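# Phone onto comic book, closed laptop onto its stand

## Task

Put the phone down lying flat with all of it resting on the comic book. Also set the closed laptop on the laptop stand with its top face upward and one of its long edges resting against the stand's lips. At the end, neither gripper may be in contact with the phone or the laptop.

## Robot and tools

Robot: two arms, left_arm and right_arm, each with a parallel two-finger gripper. left_arm sits on the +y side; these names do not match image left and right. Two head cameras give images: cam_head_left and cam_head_right, each 896x504 pixels.

Scene frame: origin at table-top height, midway between the nominal arm bases. +x points out over the table, +z points up, +y toward left_arm. Reported end_effector_position is in metres and end_effector_quat_wxyz is the gripper orientation, both in this frame. That position is the spot between the finger pads, roughly 1 cm short of the fingertips. Fingers extend along the gripper's own +z axis and spread along its y axis. Printed positions can be a little wrong, especially far from the base.

Row layout (used by execute_actions and move): one flat list of 14 numbers covering both arms, each in [-1, 1]. First the 7 for left_arm: dx, dy, dz, rx, ry, rz, opening; then the same 7 for right_arm. Always send all 14, even when one arm should stay put. dx, dy, dz are a position offset along scene axes; rx, ry, rz form a single rotation vector (offset), turning the gripper about its Hand target position. Scale: 1.0 equals 0.6 m of translation or 180 degrees of rotation. These are offsets, not poses: they count from the arm's Hand target as it was when the action or move began. Opening is absolute, not an offset: +1 fully open (0.094 m), -1 shut. Sending 0 for all six pose numbers re-commands the current Hand target; the opening number is always a real command, so repeat the current one to keep a gripper unchanged.

execute_actions(actions, cameras): actions is a list of actions; each action is a table of 1 to 15 rows; each row runs one 1/30 s step, and a short table repeats its final row until 15 steps (0.5 s) pass. Every row in an action counts from that action's starting Hand target, so sending the same offset again in a later action moves further. An empty list just reports state and images. cameras selects images: omitted, null or ["all"] gives all, [] gives none.

move(target, speed, blend, opening_speed, blocking, cameras): drives each gripper in a straight line from its Hand target toward the offset row in target (one 14-number row, or up to 15 rows differing only in pose offsets, all measured from the same starting Hand targets). speed is the top path speed in m/s, 0.002 to 0.5, default 0.25; rotation is capped at twice that value in rad/s; give one number or one per target row. blend (m) rounds corners between listed targets; default 0 stops at each. opening_speed (0.2 or more, per second on the -1..+1 scale) ramps the fingers; without it the opening is sent at once. Paths last at least 0.5 s and are cut at 10 s. Moves do not avoid obstacles or the other arm, and faster moves lag, stray and hit harder. blocking=false returns after about 0.5 s while the move continues; then call wait or stop before sending new motion. The result adds a move: line such as done, off_target, moving, held or fault, plus limits (paced = pose clipped, held = steps withheld). done means at rest within 10 mm and 2 degrees; it says nothing about contact.

wait(seconds 0 to 10): lets time pass while arms hold their commands; a running move continues. stop(): brakes a running move. zoom_image(camera, region): region [x0, y0, x1, y1] in pixels from the top-left, at most 504 by 504, on cam_head_left or cam_head_right's latest image. finished_scene(scene, chance_done): scene 1 or 2, chance_done an integer percent 1 to 99; irreversible.

Result lines: Hand target is each arm's latest commanded pose after clipping; next offsets start from it. The controller limits each step to 100 mm and 20 degrees from the measured gripper pose, so a target can lag. Grippers may rest about 1 cm off target from friction and weight alone. grip_measured is the finger opening on the command scale; on a hard object under full squeeze it reads up to about 0.064 below the object's true width. Closing about 0.11 below the first-contact reading gives full force. grip_effort_nm is gripper motor effort (negative = closing), not pad force. Joint positions (rad, last value the opening in m) and joint torques are also given; torques 3 and 4 wrap at ±28 N m. Tool commands lists present commands. A pose unreachable line means the clearance check blocked that arm's command.

Avoid: anything leaving the table, dropping or releasing moving objects, fast impacts, driving hard into objects (a blocked arm keeps pushing until you command its target back past the gripper), and grippers or wrists colliding with each other, which can fail the scene. Long holds, stretched arms and unreachable targets heat motors; MOTOR HOT appears near 85 °C, and at 100 °C an OVER-TEMPERATURE FAULT drops that arm for 30 to 60 s or more. Brief random tugs or pushes on objects can occur.

Each tool is called after "Request:" as name(argument=value, ...), one argument or row to a line, values as JSON.

## Session

Request:
execute_actions(
  actions=[],
)

Request:
zoom_image(
  camera="cam_head_left",
  region=[100, 100, 440, 440],
)

Request:
zoom_image(
  camera="cam_head_left",
  region=[400, 100, 740, 440],
)

Scene clock: 0.00 s.
left_arm: end_effector_position=(+0.5781, +0.0324, +0.2203) grip_measured=+1.000 grip_effort_nm=n/a end_effector_quat_wxyz=(+0.373, -0.189, +0.872, +0.255) | right_arm: end_effector_position=(+0.2777, -0.6686, +0.2408) grip_measured=+1.000 grip_effort_nm=n/a end_effector_quat_wxyz=(+0.133, +0.606, +0.784, +0.005)
Joint positions: left_arm=[-0.632 1.766 1.516 -1.115 -0.923 -0.928 0.094] | right_arm=[-0.891 1.408 1.311 -1.216 -0.069 0.44 0.094]
Joint velocities: left_arm=[0.005 -0.015 0.007 -0.007 -0.037 -0.007 0] | right_arm=[-0.015 0.015 0.012 -0.007 -0.037 0.051 0]
Joint torques (N m): no reading
Motor temperatures (°C): left_arm=[22 27 34 24 27 24 27] | right_arm=[26 35 34 25 24 24 26]
Heat: left arm: hottest elbow 34 °C; right arm: hottest shoulder 35 °C.
Hand target: left_arm +0.5842, +0.0283, +0.2384; +0.386, -0.198, +0.868, +0.242 | right_arm +0.2823, -0.6743, +0.2483; +0.141, +0.606, +0.783, +0.003
Tool commands: left_gripper/opening=+1.0 right_gripper/opening=+1.0

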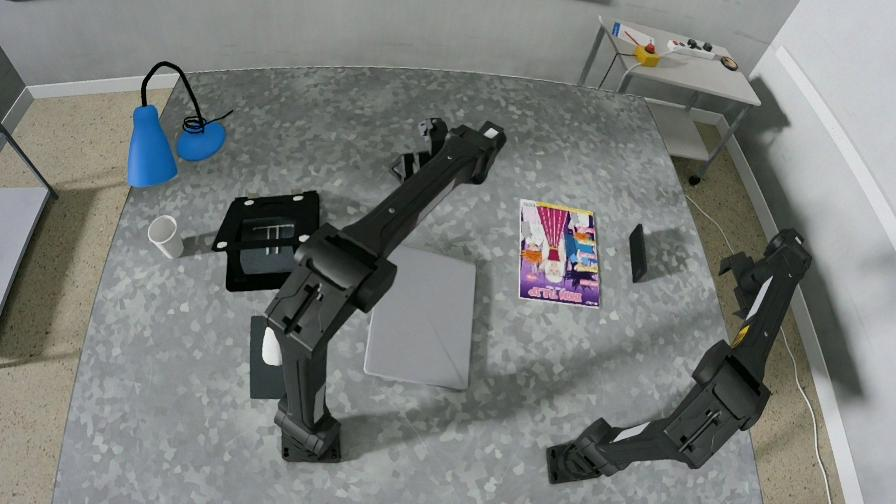

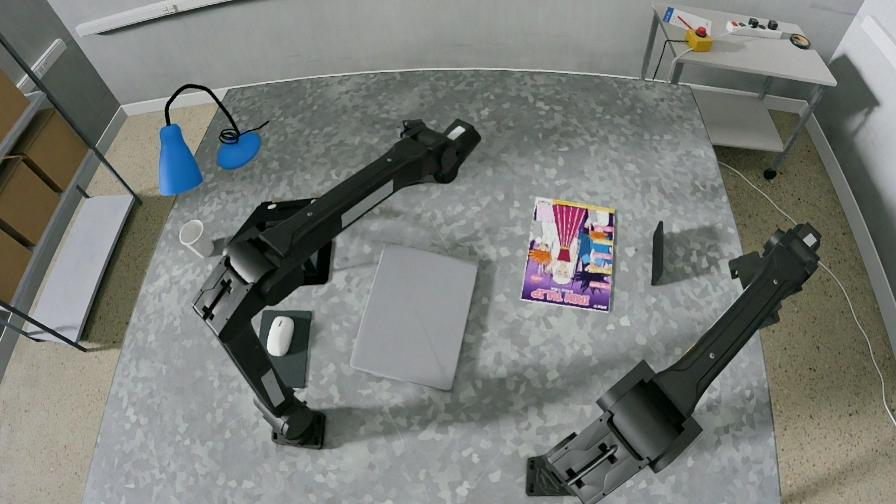

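Scaled by 1.482.

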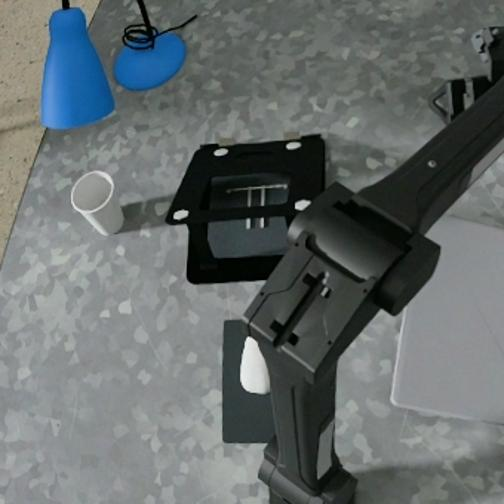

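Scaled by 1.482.

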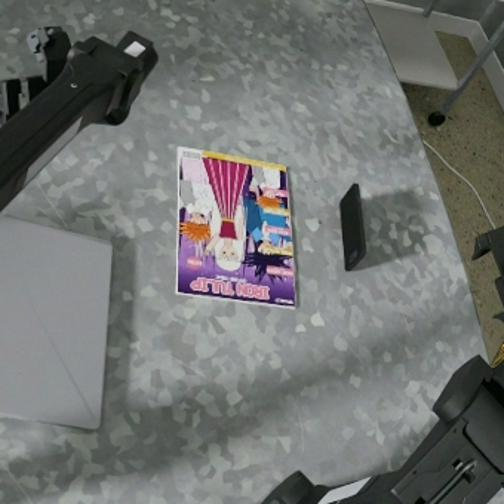

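Request:
zoom_image(
  camera="cam_head_left",
  region=[600, 200, 700, 300],
)

Request:
zoom_image(
  camera="cam_head_right",
  region=[610, 200, 710, 300],
)

Request:
zoom_image(
  camera="cam_head_right",
  region=[330, 230, 500, 400],
)

Request:
zoom_image(
  camera="cam_head_left",
  region=[350, 230, 500, 400],
)

Scaled by 5.040.

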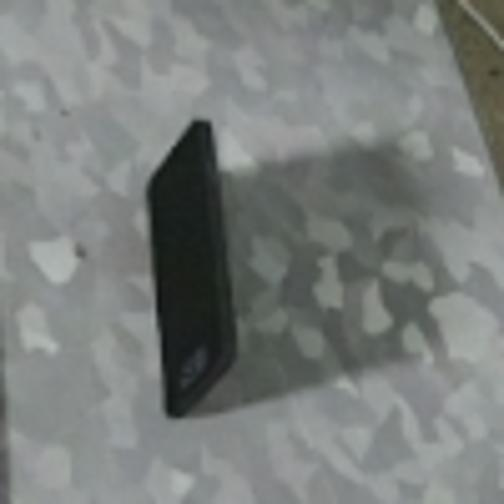

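Scaled by 5.040.

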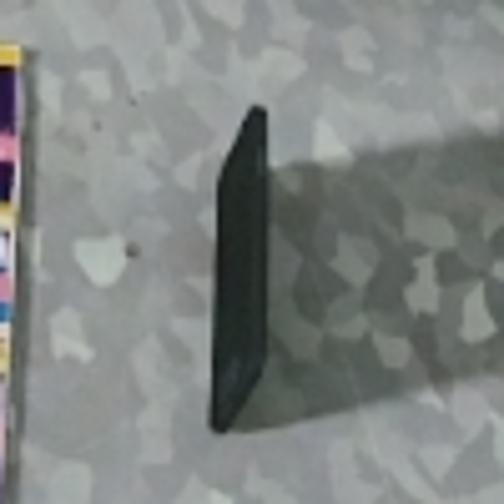

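Scaled by 2.965.

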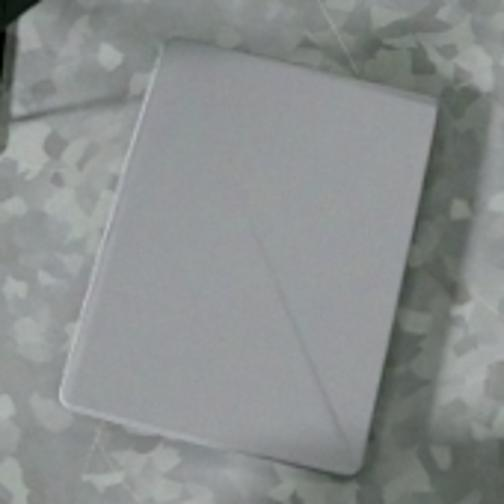

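Scaled by 2.965.

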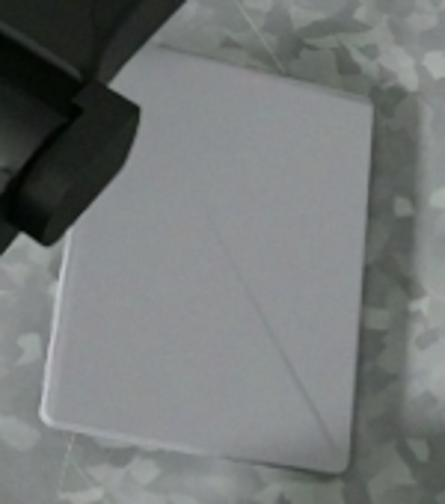

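Request:
move(
  target=[0,0,0,0,0,0,1, 0.113,0.265,-0.1,-0.219,-0.1766,0.3384,1],
  speed=0.25,
)

Scene clock: 40.67 s.
left_arm: end_effector_position=(+0.5781, +0.0324, +0.2203) grip_measured=+1.000 grip_effort_nm=0.022 end_effector_quat_wxyz=(+0.373, -0.189, +0.872, +0.255) | right_arm: end_effector_position=(+0.3496, -0.5211, +0.1921) grip_measured=+1.000 grip_effort_nm=-0.017 end_effector_quat_wxyz=(+0.496, +0.044, +0.867, -0.026)
Joint positions: left_arm=[-0.632 1.766 1.516 -1.115 -0.923 -0.928 0.094] | right_arm=[-0.704 1.074 0.602 -0.146 -0.505 -0.333 0.094]
Joint velocities: left_arm=[-0.015 -0.005 -0.007 -0.017 0.051 -0.037 0] | right_arm=[0.005 -0.015 -0.002 0.012 0.037 -0.037 0]
Joint torques (N m): left_arm=[-1.44 -19.49 12.92 0.79 -0.61 -0.04] | right_arm=[1.32 -8.76 7.91 2.03 -0.25 0.02]
Motor temperatures (°C): left_arm=[22 31 37 24 27 24 27] | right_arm=[26 36 38 25 24 24 26]
Heat: left arm: hottest elbow 37 °C; right arm: hottest elbow 38 °C.
Hand target: left_arm +0.5842, +0.0283, +0.2385; +0.386, -0.198, +0.868, +0.242 | right_arm +0.3499, -0.5143, +0.1894; +0.499, +0.034, +0.866, -0.026
Off the commanded pose: left_arm 0.020 m, 2 deg | right_arm 0.007 m, 1 deg.
move: off_target (left_arm)

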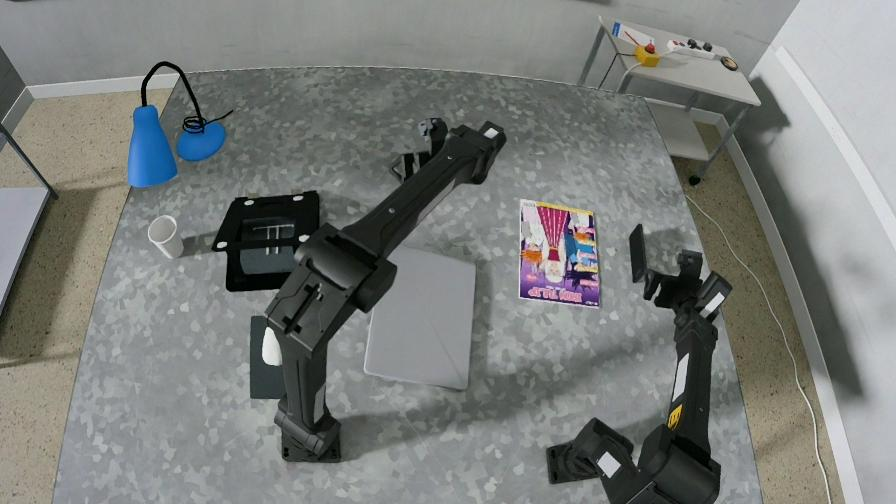

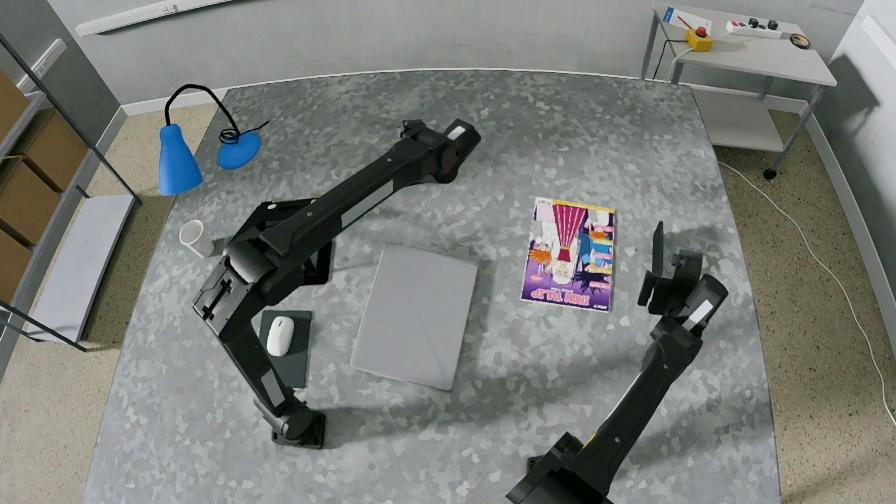

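Request:
zoom_image(
  camera="cam_head_left",
  region=[600, 200, 760, 360],
)

Request:
zoom_image(
  camera="cam_head_right",
  region=[600, 200, 760, 360],
)

Scaled by 3.150.

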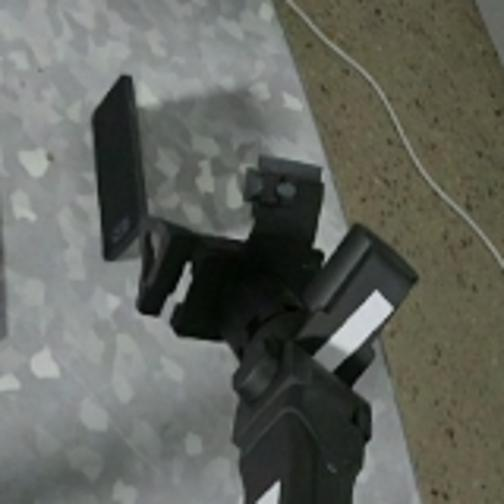

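Scaled by 3.150.

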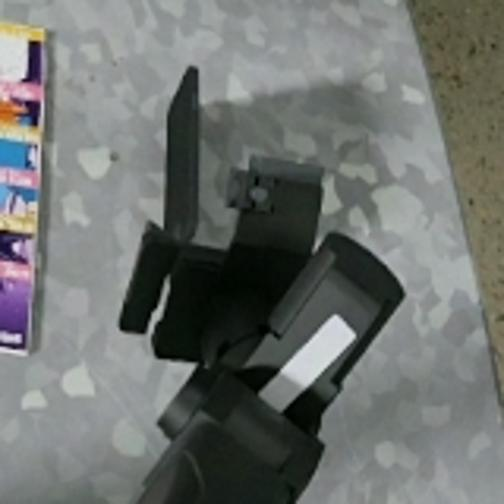

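Request:
move(
  target=[0,0,0,0,0,0,1, 0.01,0.008,-0.2,0,0,0,1],
  speed=0.15,
)

Request:
zoom_image(
  camera="cam_head_left",
  region=[600, 200, 760, 360],
)

Request:
zoom_image(
  camera="cam_head_right",
  region=[600, 200, 760, 360],
)

Scene clock: 50.13 s.
left_arm: end_effector_position=(+0.5781, +0.0324, +0.2203) grip_measured=+1.000 grip_effort_nm=0.022 end_effector_quat_wxyz=(+0.373, -0.189, +0.872, +0.255) | right_arm: end_effector_position=(+0.3546, -0.5148, +0.0800) grip_measured=+1.000 grip_effort_nm=-0.012 end_effector_quat_wxyz=(+0.504, +0.033, +0.862, -0.034)
Joint positions: left_arm=[-0.632 1.766 1.516 -1.115 -0.923 -0.928 0.094] | right_arm=[-0.679 1.375 0.429 0.359 -0.489 -0.332 0.094]
Joint velocities: left_arm=[0.015 0.005 0.002 0.017 0.007 -0.007 0] | right_arm=[-0.005 -0.015 -0.007 0.007 -0.066 -0.037 0]
Joint torques (N m): left_arm=[-1.49 -19.37 12.68 0.7 -0.59 -0.02] | right_arm=[1.44 -8.18 5.59 2.09 -0.08 0.22]
Motor temperatures (°C): left_arm=[22 31 38 24 27 24 27] | right_arm=[26 36 39 25 24 24 26]
Heat: left arm: hottest elbow 38 °C; right arm: hottest elbow 39 °C.
Hand target: left_arm +0.5842, +0.0283, +0.2385; +0.386, -0.198, +0.868, +0.242 | right_arm +0.3545, -0.5081, +0.0694; +0.499, +0.034, +0.866, -0.026
Off the commanded pose: left_arm 0.020 m, 2 deg | right_arm 0.012 m, 1 deg.
move: off_target (left_arm, right_arm)

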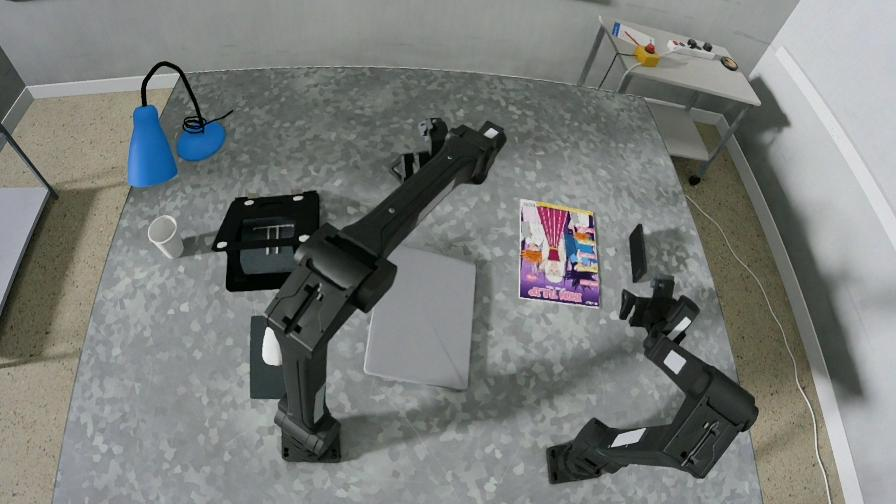

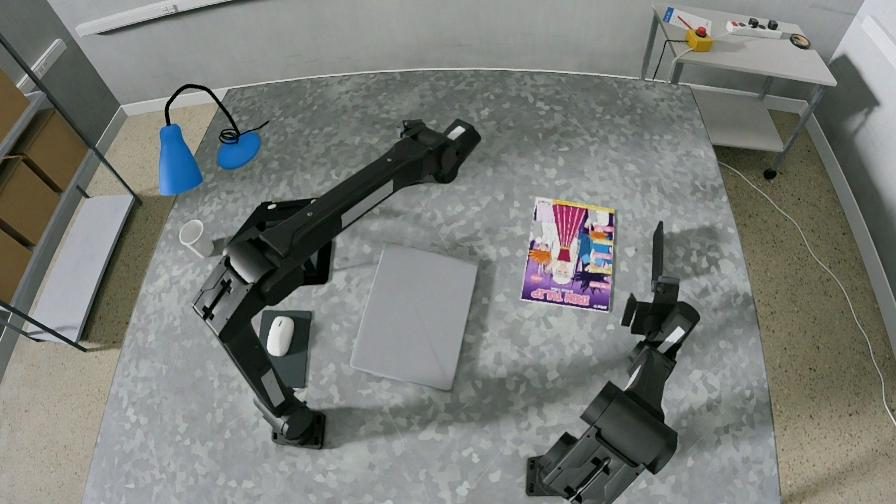

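Scaled by 3.150.

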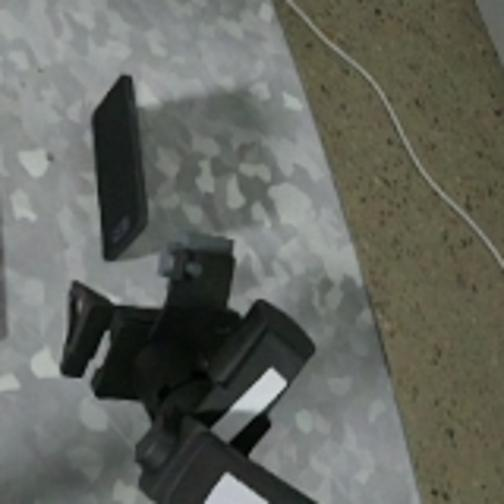

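Scaled by 3.150.

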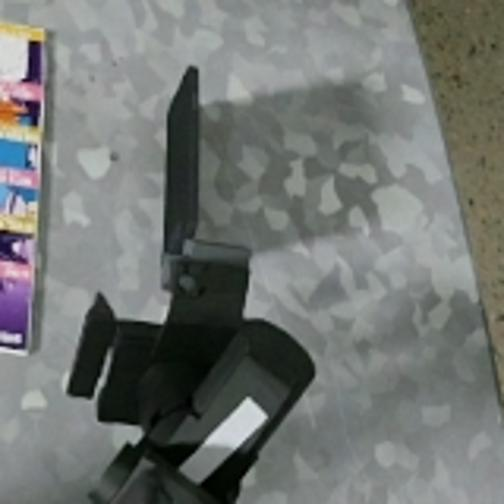

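Request:
move(
  target=[
    [0,0,0,0,0,0,1, 0.06,-0.01,-0.06,0,0,0,1],
    [0,0,0,0,0,0,1, 0.15,-0.018,-0.06,0,0,0,1],
  ],
  speed=0.08,
)

Request:
zoom_image(
  camera="cam_head_left",
  region=[600, 200, 760, 360],
)

Request:
zoom_image(
  camera="cam_head_right",
  region=[600, 200, 760, 360],
)

Scene clock: 59.07 s.
left_arm: end_effector_position=(+0.5781, +0.0324, +0.2203) grip_measured=+1.000 grip_effort_nm=0.022 end_effector_quat_wxyz=(+0.373, -0.189, +0.872, +0.255) | right_arm: end_effector_position=(+0.4276, -0.5167, +0.0322) grip_measured=+1.000 grip_effort_nm=-0.012 end_effector_quat_wxyz=(+0.494, +0.036, +0.868, -0.027)
Joint positions: left_arm=[-0.632 1.766 1.516 -1.115 -0.923 -0.928 0.094] | right_arm=[-0.558 1.67 0.573 0.514 -0.389 -0.259 0.094]
Joint velocities: left_arm=[-0.005 -0.015 0.002 0.007 -0.022 -0.022 0] | right_arm=[-0.015 -0.015 0.002 -0.007 0.022 0.022 0]
Joint torques (N m): left_arm=[-1.67 -19.96 12.75 0.72 -0.54 -0.02] | right_arm=[1.32 -11.4 8.03 1.52 -0.04 0.22]
Motor temperatures (°C): left_arm=[22 31 38 24 27 23 27] | right_arm=[26 36 39 25 24 24 26]
Heat: left arm: hottest elbow 38 °C; right arm: hottest elbow 39 °C.
Hand target: left_arm +0.5842, +0.0283, +0.2385; +0.386, -0.198, +0.868, +0.242 | right_arm +0.4438, -0.5200, +0.0319; +0.498, +0.034, +0.866, -0.026
Off the commanded pose: left_arm 0.020 m, 2 deg | right_arm 0.017 m, 1 deg.
move: off_target (left_arm, right_arm)

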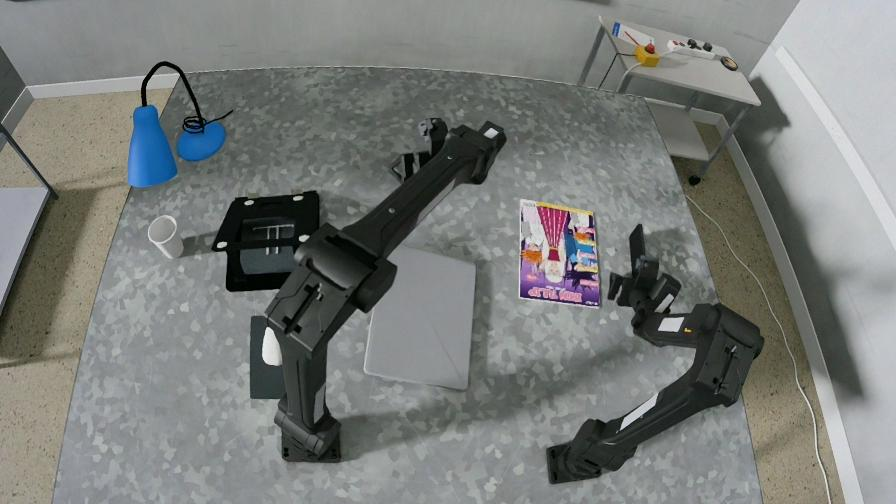

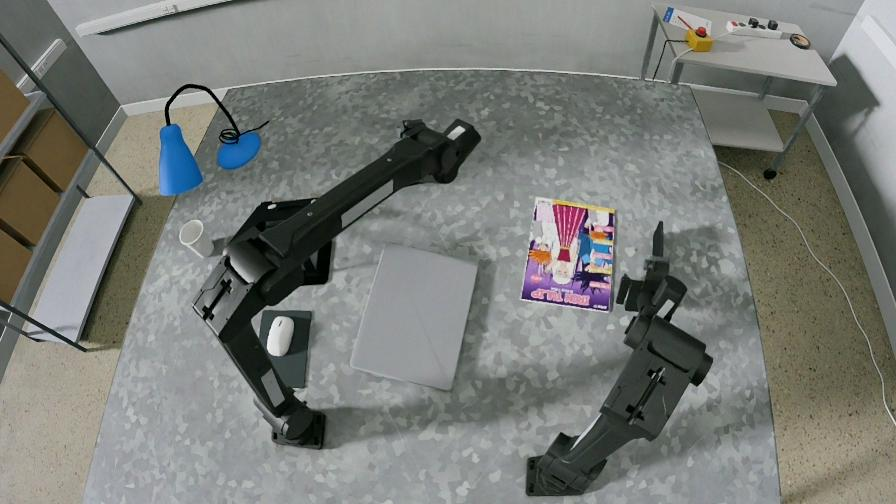

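Scaled by 3.150.

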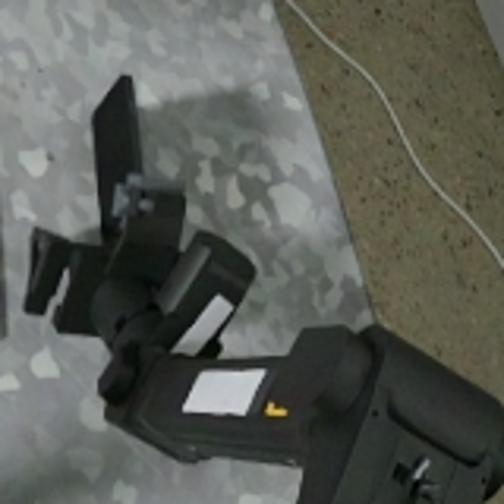

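Scaled by 3.150.

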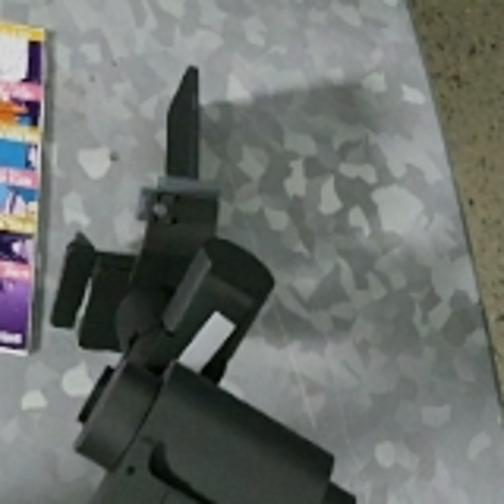

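Request:
move(
  target=[0,0,0,0,0,0,1, 0.045,-0.024,0.018,0,0,0,1],
  speed=0.06,
)

Request:
zoom_image(
  camera="cam_head_left",
  region=[600, 210, 700, 310],
)

Request:
zoom_image(
  camera="cam_head_right",
  region=[600, 210, 700, 310],
)

Scene clock: 63.60 s.
left_arm: end_effector_position=(+0.5781, +0.0324, +0.2203) grip_measured=+1.000 grip_effort_nm=0.027 end_effector_quat_wxyz=(+0.373, -0.189, +0.872, +0.255) | right_arm: end_effector_position=(+0.4545, -0.5328, +0.0441) grip_measured=+1.000 grip_effort_nm=-0.007 end_effector_quat_wxyz=(+0.498, +0.035, +0.866, -0.030)
Joint positions: left_arm=[-0.632 1.766 1.516 -1.115 -0.923 -0.928 0.094] | right_arm=[-0.556 1.692 0.66 0.459 -0.386 -0.257 0.094]
Joint velocities: left_arm=[0.005 0.005 0.002 -0.017 -0.007 -0.007 0] | right_arm=[-0.015 -0.005 0.002 0.007 0.081 0.022 0]
Joint torques (N m): left_arm=[-1.49 -19.25 12.86 0.65 -0.58 0.01] | right_arm=[1.44 -12.28 8.72 1.07 -0.03 0.22]
Motor temperatures (°C): left_arm=[22 32 38 24 27 23 27] | right_arm=[26 36 40 25 24 24 26]
Heat: left arm: hottest elbow 38 °C; right arm: hottest elbow 40 °C.
Hand target: left_arm +0.5842, +0.0283, +0.2385; +0.386, -0.198, +0.868, +0.242 | right_arm +0.4706, -0.5349, +0.0423; +0.498, +0.034, +0.866, -0.026
Off the commanded pose: left_arm 0.020 m, 2 deg | right_arm 0.016 m, 1 deg.
move: off_target (left_arm, right_arm)

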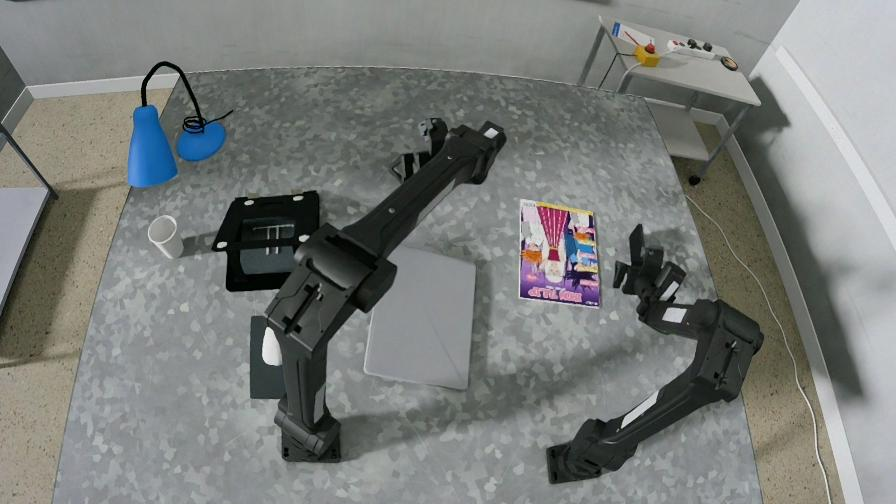

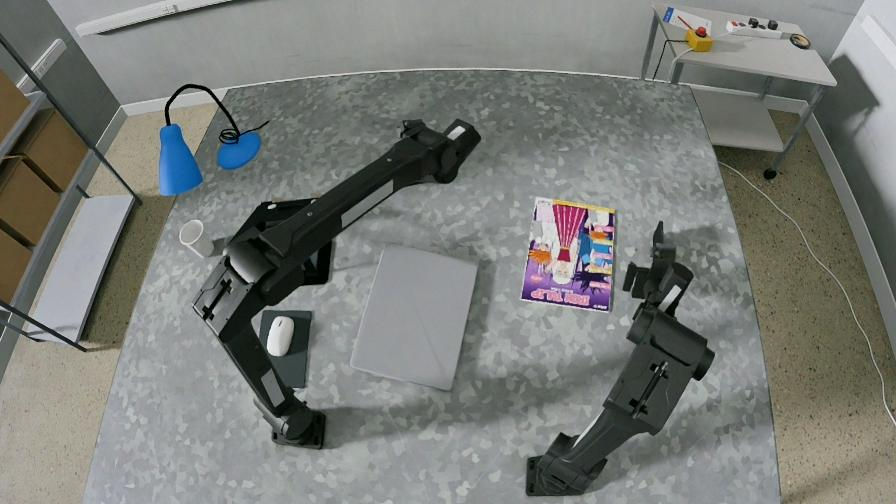

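Scaled by 5.040.

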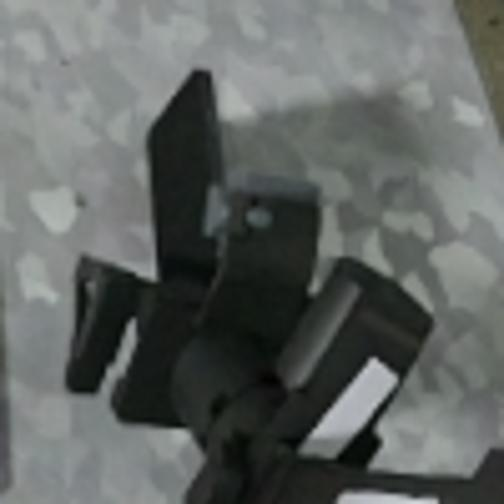

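Scaled by 5.040.

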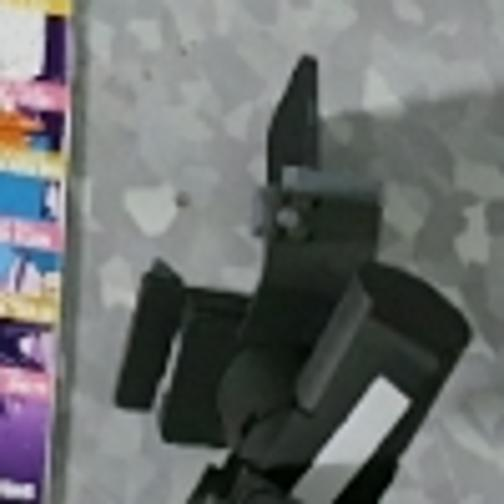

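Request:
move(
  target=[0,0,0,0,0,0,1, 0,0,0,0,0,0,-0.92],
  opening_speed=0.5,
)

Request:
zoom_image(
  camera="cam_head_left",
  region=[600, 210, 700, 310],
)

Request:
zoom_image(
  camera="cam_head_right",
  region=[600, 210, 700, 310],
)

Scene clock: 71.40 s.
left_arm: end_effector_position=(+0.5781, +0.0324, +0.2203) grip_measured=+1.000 grip_effort_nm=0.022 end_effector_quat_wxyz=(+0.373, -0.189, +0.872, +0.255) | right_arm: end_effector_position=(+0.4546, -0.5316, +0.0426) grip_measured=-0.918 grip_effort_nm=-0.081 end_effector_quat_wxyz=(+0.497, +0.035, +0.867, -0.029)
Joint positions: left_arm=[-0.632 1.766 1.516 -1.115 -0.923 -0.928 0.094] | right_arm=[-0.554 1.694 0.66 0.458 -0.385 -0.256 0.004]
Joint velocities: left_arm=[0.015 0.005 0.002 0.002 -0.037 0.037 0] | right_arm=[0.015 -0.005 0.002 -0.002 -0.037 -0.051 -0.001]
Joint torques (N m): left_arm=[-2.08 -19.49 12.89 0.85 -0.61 0] | right_arm=[1.38 -12.81 8.76 1.16 -0.08 0.22]
Motor temperatures (°C): left_arm=[22 32 38 24 27 23 27] | right_arm=[26 36 40 25 24 24 26]
Heat: left arm: hottest elbow 38 °C; right arm: hottest elbow 40 °C.
Hand target: left_arm +0.5842, +0.0283, +0.2385; +0.386, -0.198, +0.868, +0.242 | right_arm +0.4707, -0.5349, +0.0423; +0.498, +0.034, +0.866, -0.026
Off the commanded pose: left_arm 0.020 m, 2 deg | right_arm 0.016 m, 0 deg.
move: off_target (left_arm, right_arm)

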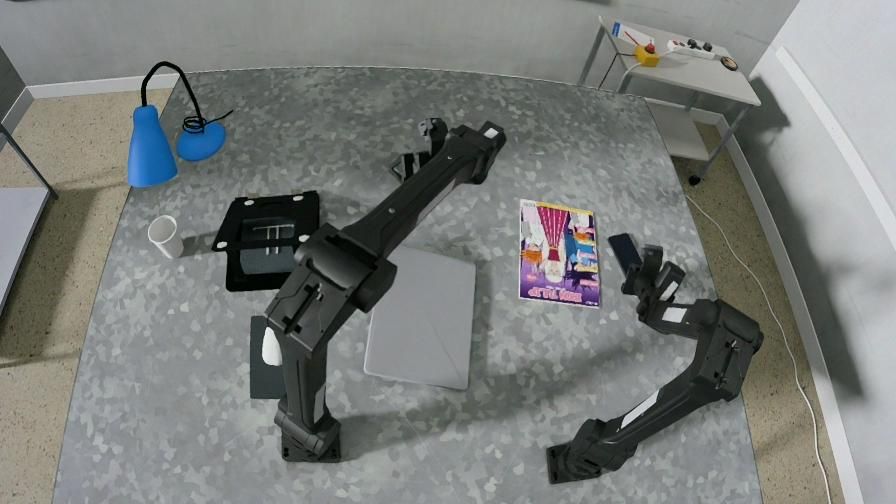

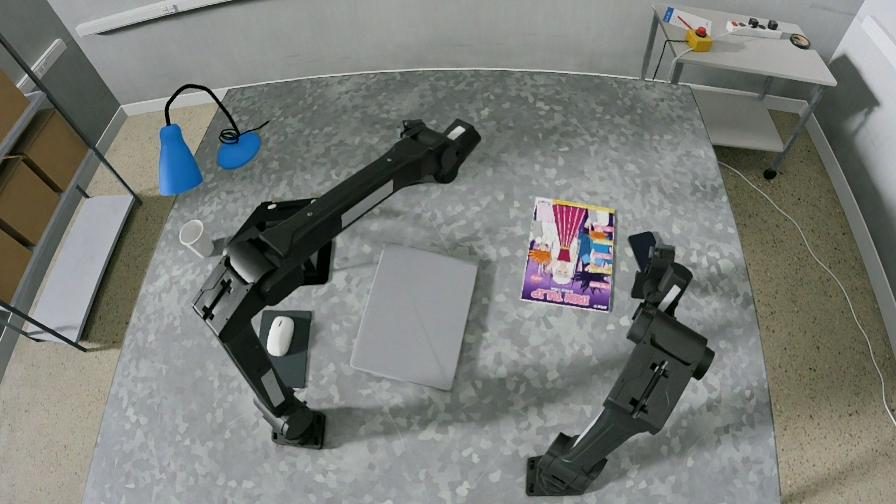

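Scaled by 5.040.

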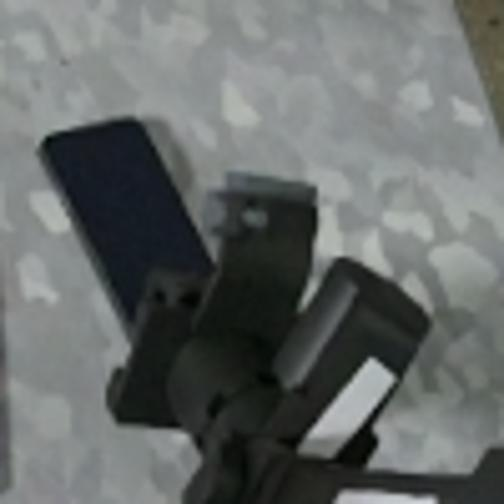

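Scaled by 5.040.

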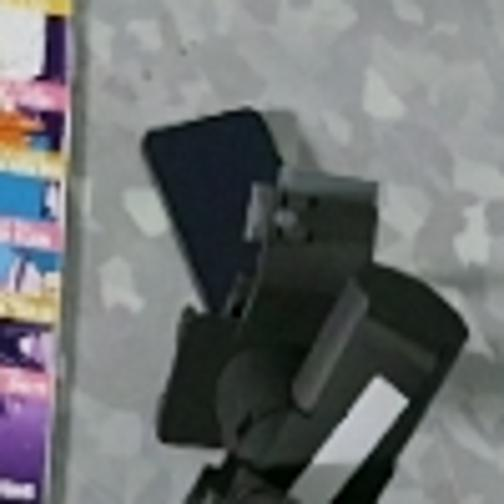

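Request:
move(
  target=[0,0,0,0,0,0,1, -0.1,0,0.2,0,0,0,-0.92],
  speed=0.1,
)

Request:
zoom_image(
  camera="cam_head_left",
  region=[590, 210, 690, 310],
)

Request:
zoom_image(
  camera="cam_head_right",
  region=[600, 210, 700, 310],
)

Scene clock: 78.70 s.
left_arm: end_effector_position=(+0.5781, +0.0324, +0.2203) grip_measured=+1.000 grip_effort_nm=0.022 end_effector_quat_wxyz=(+0.373, -0.189, +0.872, +0.255) | right_arm: end_effector_position=(+0.4096, -0.5261, +0.1495) grip_measured=-0.919 grip_effort_nm=-0.081 end_effector_quat_wxyz=(+0.491, +0.035, +0.870, -0.017)
Joint positions: left_arm=[-0.632 1.766 1.516 -1.115 -0.923 -0.928 0.094] | right_arm=[-0.614 1.316 0.66 0.043 -0.451 -0.292 0.004]
Joint velocities: left_arm=[-0.015 -0.015 -0.017 0.012 0.037 0.037 0] | right_arm=[-0.005 -0.015 0.002 -0.007 0.037 -0.022 0]
Joint torques (N m): left_arm=[-1.38 -19.78 12.75 0.77 -0.57 -0.04] | right_arm=[-0.32 -12.34 9.81 1.05 -0.23 0.09]
Motor temperatures (°C): left_arm=[22 32 39 24 27 23 27] | right_arm=[26 36 40 25 24 24 26]
Heat: left arm: hottest elbow 39 °C; right arm: hottest elbow 40 °C.
Hand target: left_arm +0.5842, +0.0283, +0.2385; +0.386, -0.198, +0.868, +0.242 | right_arm +0.4122, -0.5351, +0.1632; +0.499, +0.033, +0.866, -0.026
Off the commanded pose: left_arm 0.020 m, 2 deg | right_arm 0.016 m, 1 deg.
move: off_target (left_arm, right_arm)

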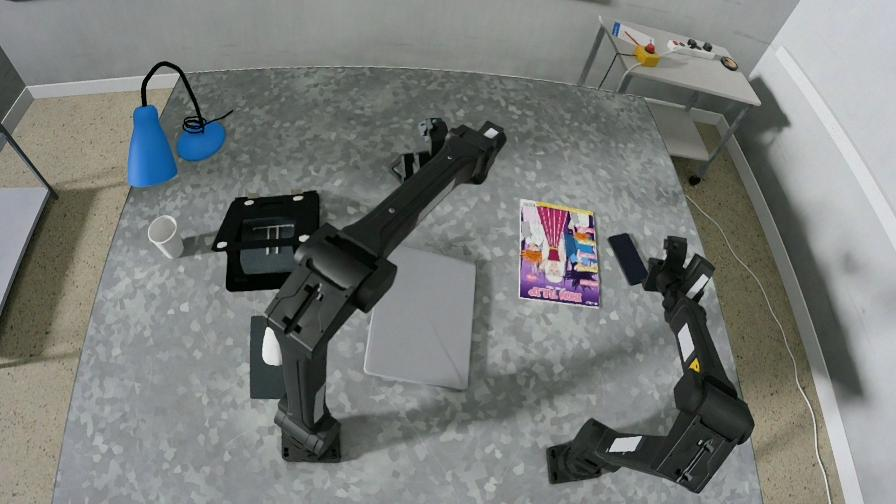

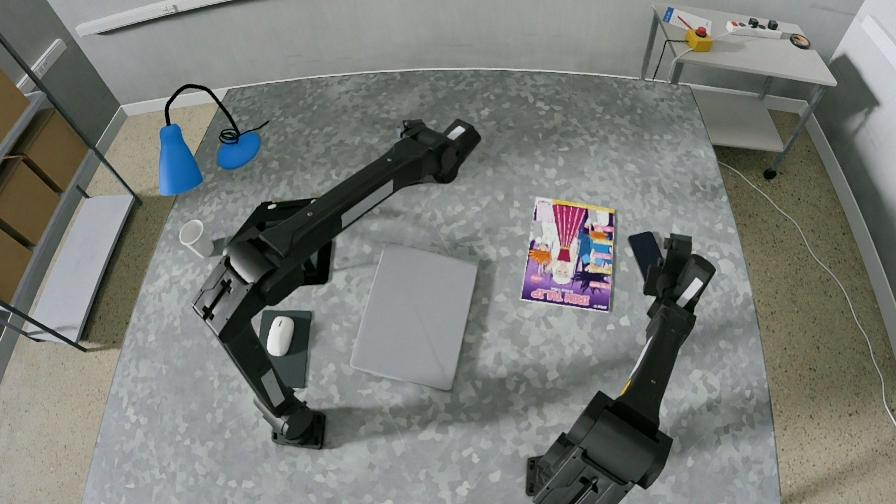

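Scaled by 5.040.

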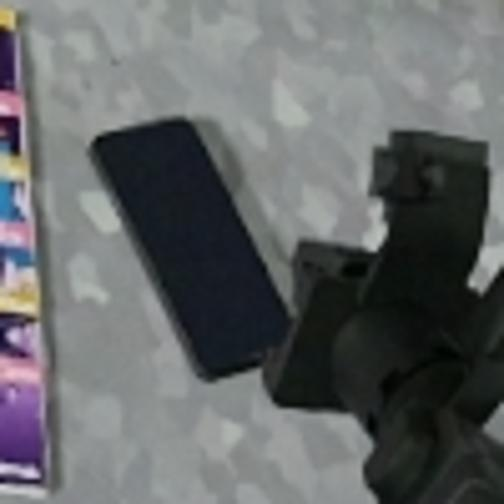

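Scaled by 5.040.

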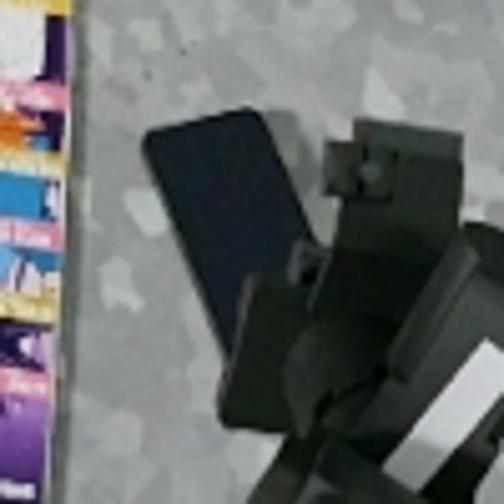

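Request:
move(
  target=[0,0,0,0,0,0,1, 0.143,0.017,-0.02,-0.0205,0.3337,0.0875,1],
  speed=0.2,
)

Request:
zoom_image(
  camera="cam_head_left",
  region=[570, 190, 730, 310],
)

Request:
zoom_image(
  camera="cam_head_right",
  region=[590, 190, 750, 310],
)

Scene clock: 97.10 s.
left_arm: end_effector_position=(+0.5781, +0.0324, +0.2203) grip_measured=+1.000 grip_effort_nm=0.027 end_effector_quat_wxyz=(+0.373, -0.189, +0.872, +0.255) | right_arm: end_effector_position=(+0.4811, -0.5243, +0.1458) grip_measured=+0.999 grip_effort_nm=0.066 end_effector_quat_wxyz=(-0.002, -0.101, +0.995, +0.012)
Joint positions: left_arm=[-0.632 1.766 1.516 -1.115 -0.923 -0.928 0.094] | right_arm=[-0.406 1.829 1.597 -1.354 -0.019 -0.603 0.094]
Joint velocities: left_arm=[-0.015 -0.005 -0.002 0.002 -0.066 -0.007 0] | right_arm=[0.005 -0.005 0.007 -0.002 0.066 0.022 0.001]
Joint torques (N m): left_arm=[-0.67 -19.6 12.86 0.61 -0.61 -0.04] | right_arm=[1.32 -18.37 12.67 -0.35 0.06 0.09]
Motor temperatures (°C): left_arm=[22 32 39 24 27 23 27] | right_arm=[26 37 42 25 24 24 25]
Heat: left arm: hottest elbow 39 °C; right arm: hottest elbow 42 °C.
Hand target: left_arm +0.5842, +0.0283, +0.2385; +0.386, -0.198, +0.868, +0.242 | right_arm +0.4997, -0.5265, +0.1472; +0.001, -0.110, +0.994, +0.009
Off the commanded pose: left_arm 0.020 m, 2 deg | right_arm 0.018 m, 2 deg.
move: off_target (left_arm, right_arm)

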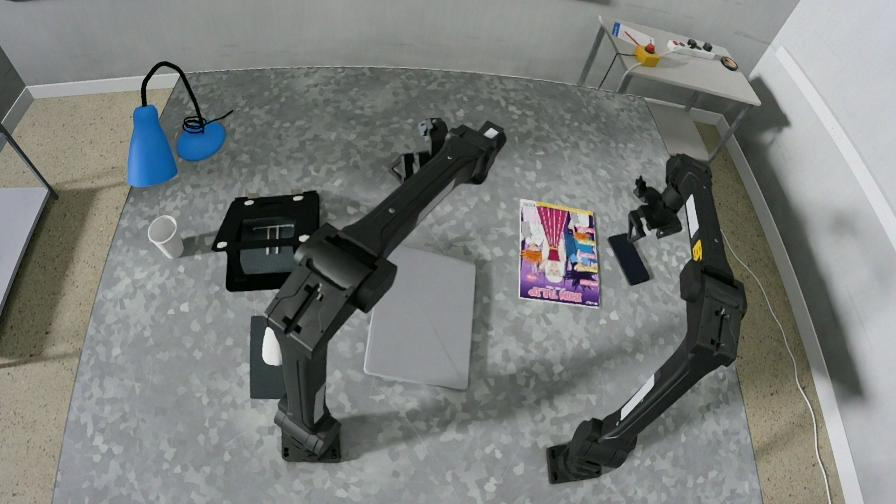

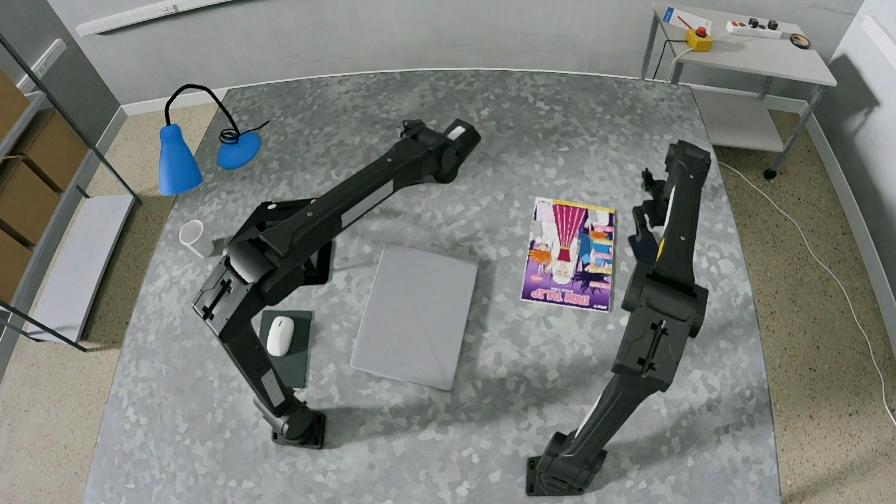

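Scaled by 3.150.

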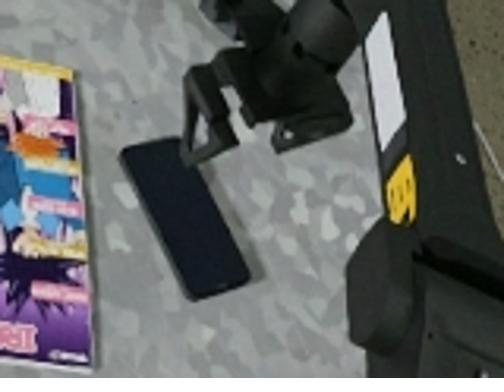

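Scaled by 3.150.

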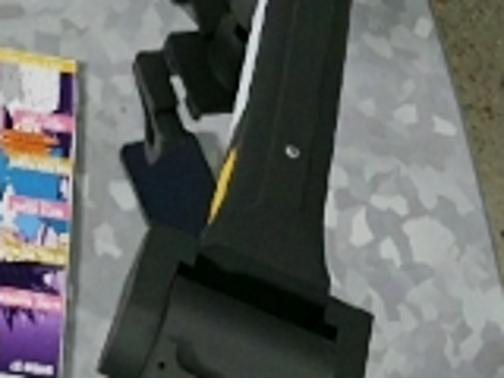

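Request:
move(
  target=[0,0,0,0,0,0,1, 0.025,-0.0175,-0.125,0,0,0,1],
  speed=0.12,
)

Request:
zoom_image(
  camera="cam_head_left",
  region=[590, 200, 710, 300],
)

Request:
zoom_image(
  camera="cam_head_right",
  region=[600, 200, 720, 300],
)

Scene clock: 103.27 s.
left_arm: end_effector_position=(+0.5781, +0.0324, +0.2203) grip_measured=+1.000 grip_effort_nm=0.022 end_effector_quat_wxyz=(+0.373, -0.189, +0.872, +0.255) | right_arm: end_effector_position=(+0.5090, -0.5362, +0.0888) grip_measured=+0.999 grip_effort_nm=0.066 end_effector_quat_wxyz=(+0.009, -0.106, +0.994, +0.006)
Joint positions: left_arm=[-0.632 1.766 1.516 -1.115 -0.923 -0.928 0.094] | right_arm=[-0.406 1.933 1.597 -1.226 -0.019 -0.612 0.094]
Joint velocities: left_arm=[-0.015 -0.005 0.002 -0.002 0.022 0.066 0] | right_arm=[0.005 -0.005 0.002 0.002 0.051 0.007 0.001]
Joint torques (N m): left_arm=[-0.67 -19.96 12.77 0.58 -0.58 0.02] | right_arm=[0.62 -20.66 8.64 0.43 0.06 0.11]
Motor temperatures (°C): left_arm=[22 32 39 24 27 23 27] | right_arm=[26 37 43 25 24 24 25]
Heat: left arm: hottest elbow 39 °C; right arm: hottest elbow 43 °C.
Hand target: left_arm +0.5842, +0.0283, +0.2385; +0.386, -0.198, +0.868, +0.242 | right_arm +0.5134, -0.5379, +0.0722; +0.001, -0.110, +0.994, +0.008
Off the commanded pose: left_arm 0.020 m, 2 deg | right_arm 0.018 m, 1 deg.
move: off_target (left_arm, right_arm)

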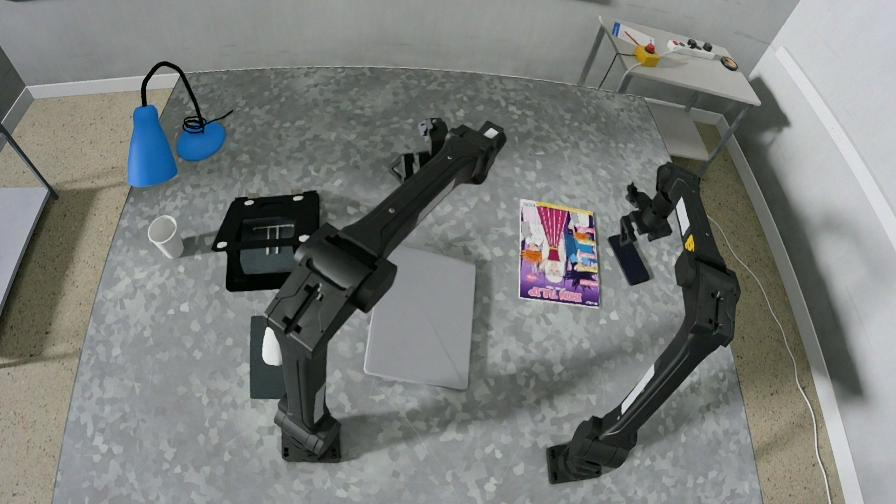

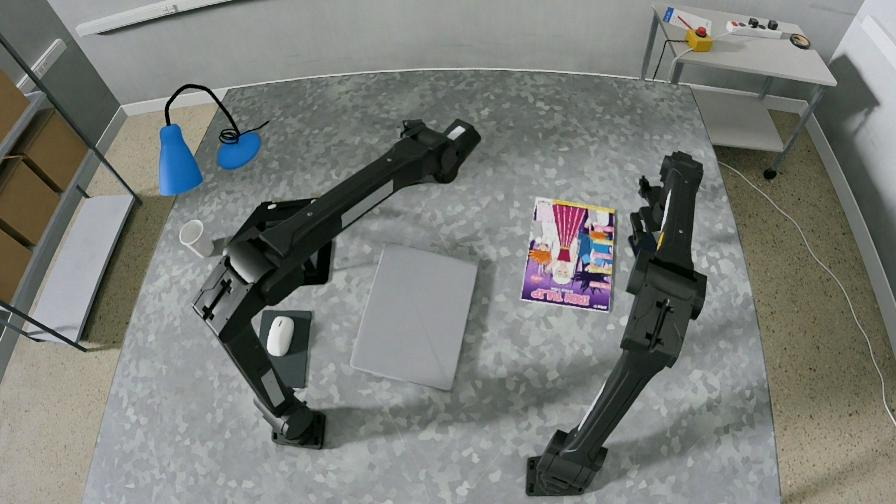

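Scaled by 4.200.

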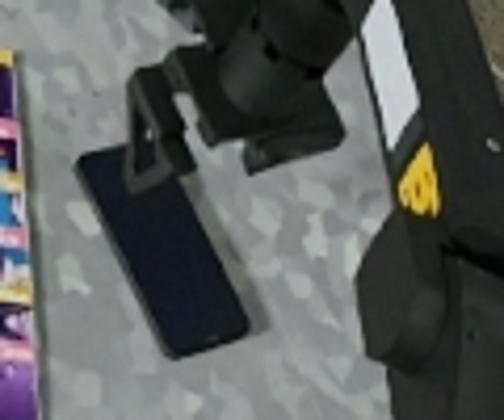

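Scaled by 4.200.

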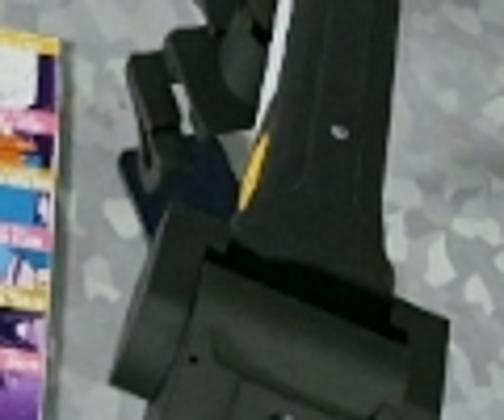

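Request:
zoom_image(
  camera="cam_head_left",
  region=[610, 200, 680, 260],
)

Request:
zoom_image(
  camera="cam_head_right",
  region=[620, 200, 690, 260],
)

Scaled by 7.200.

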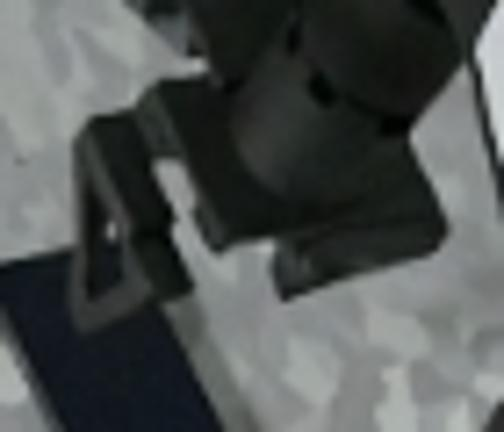

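Scaled by 7.200.

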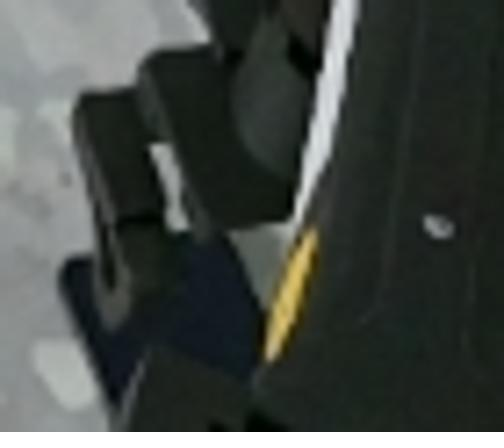

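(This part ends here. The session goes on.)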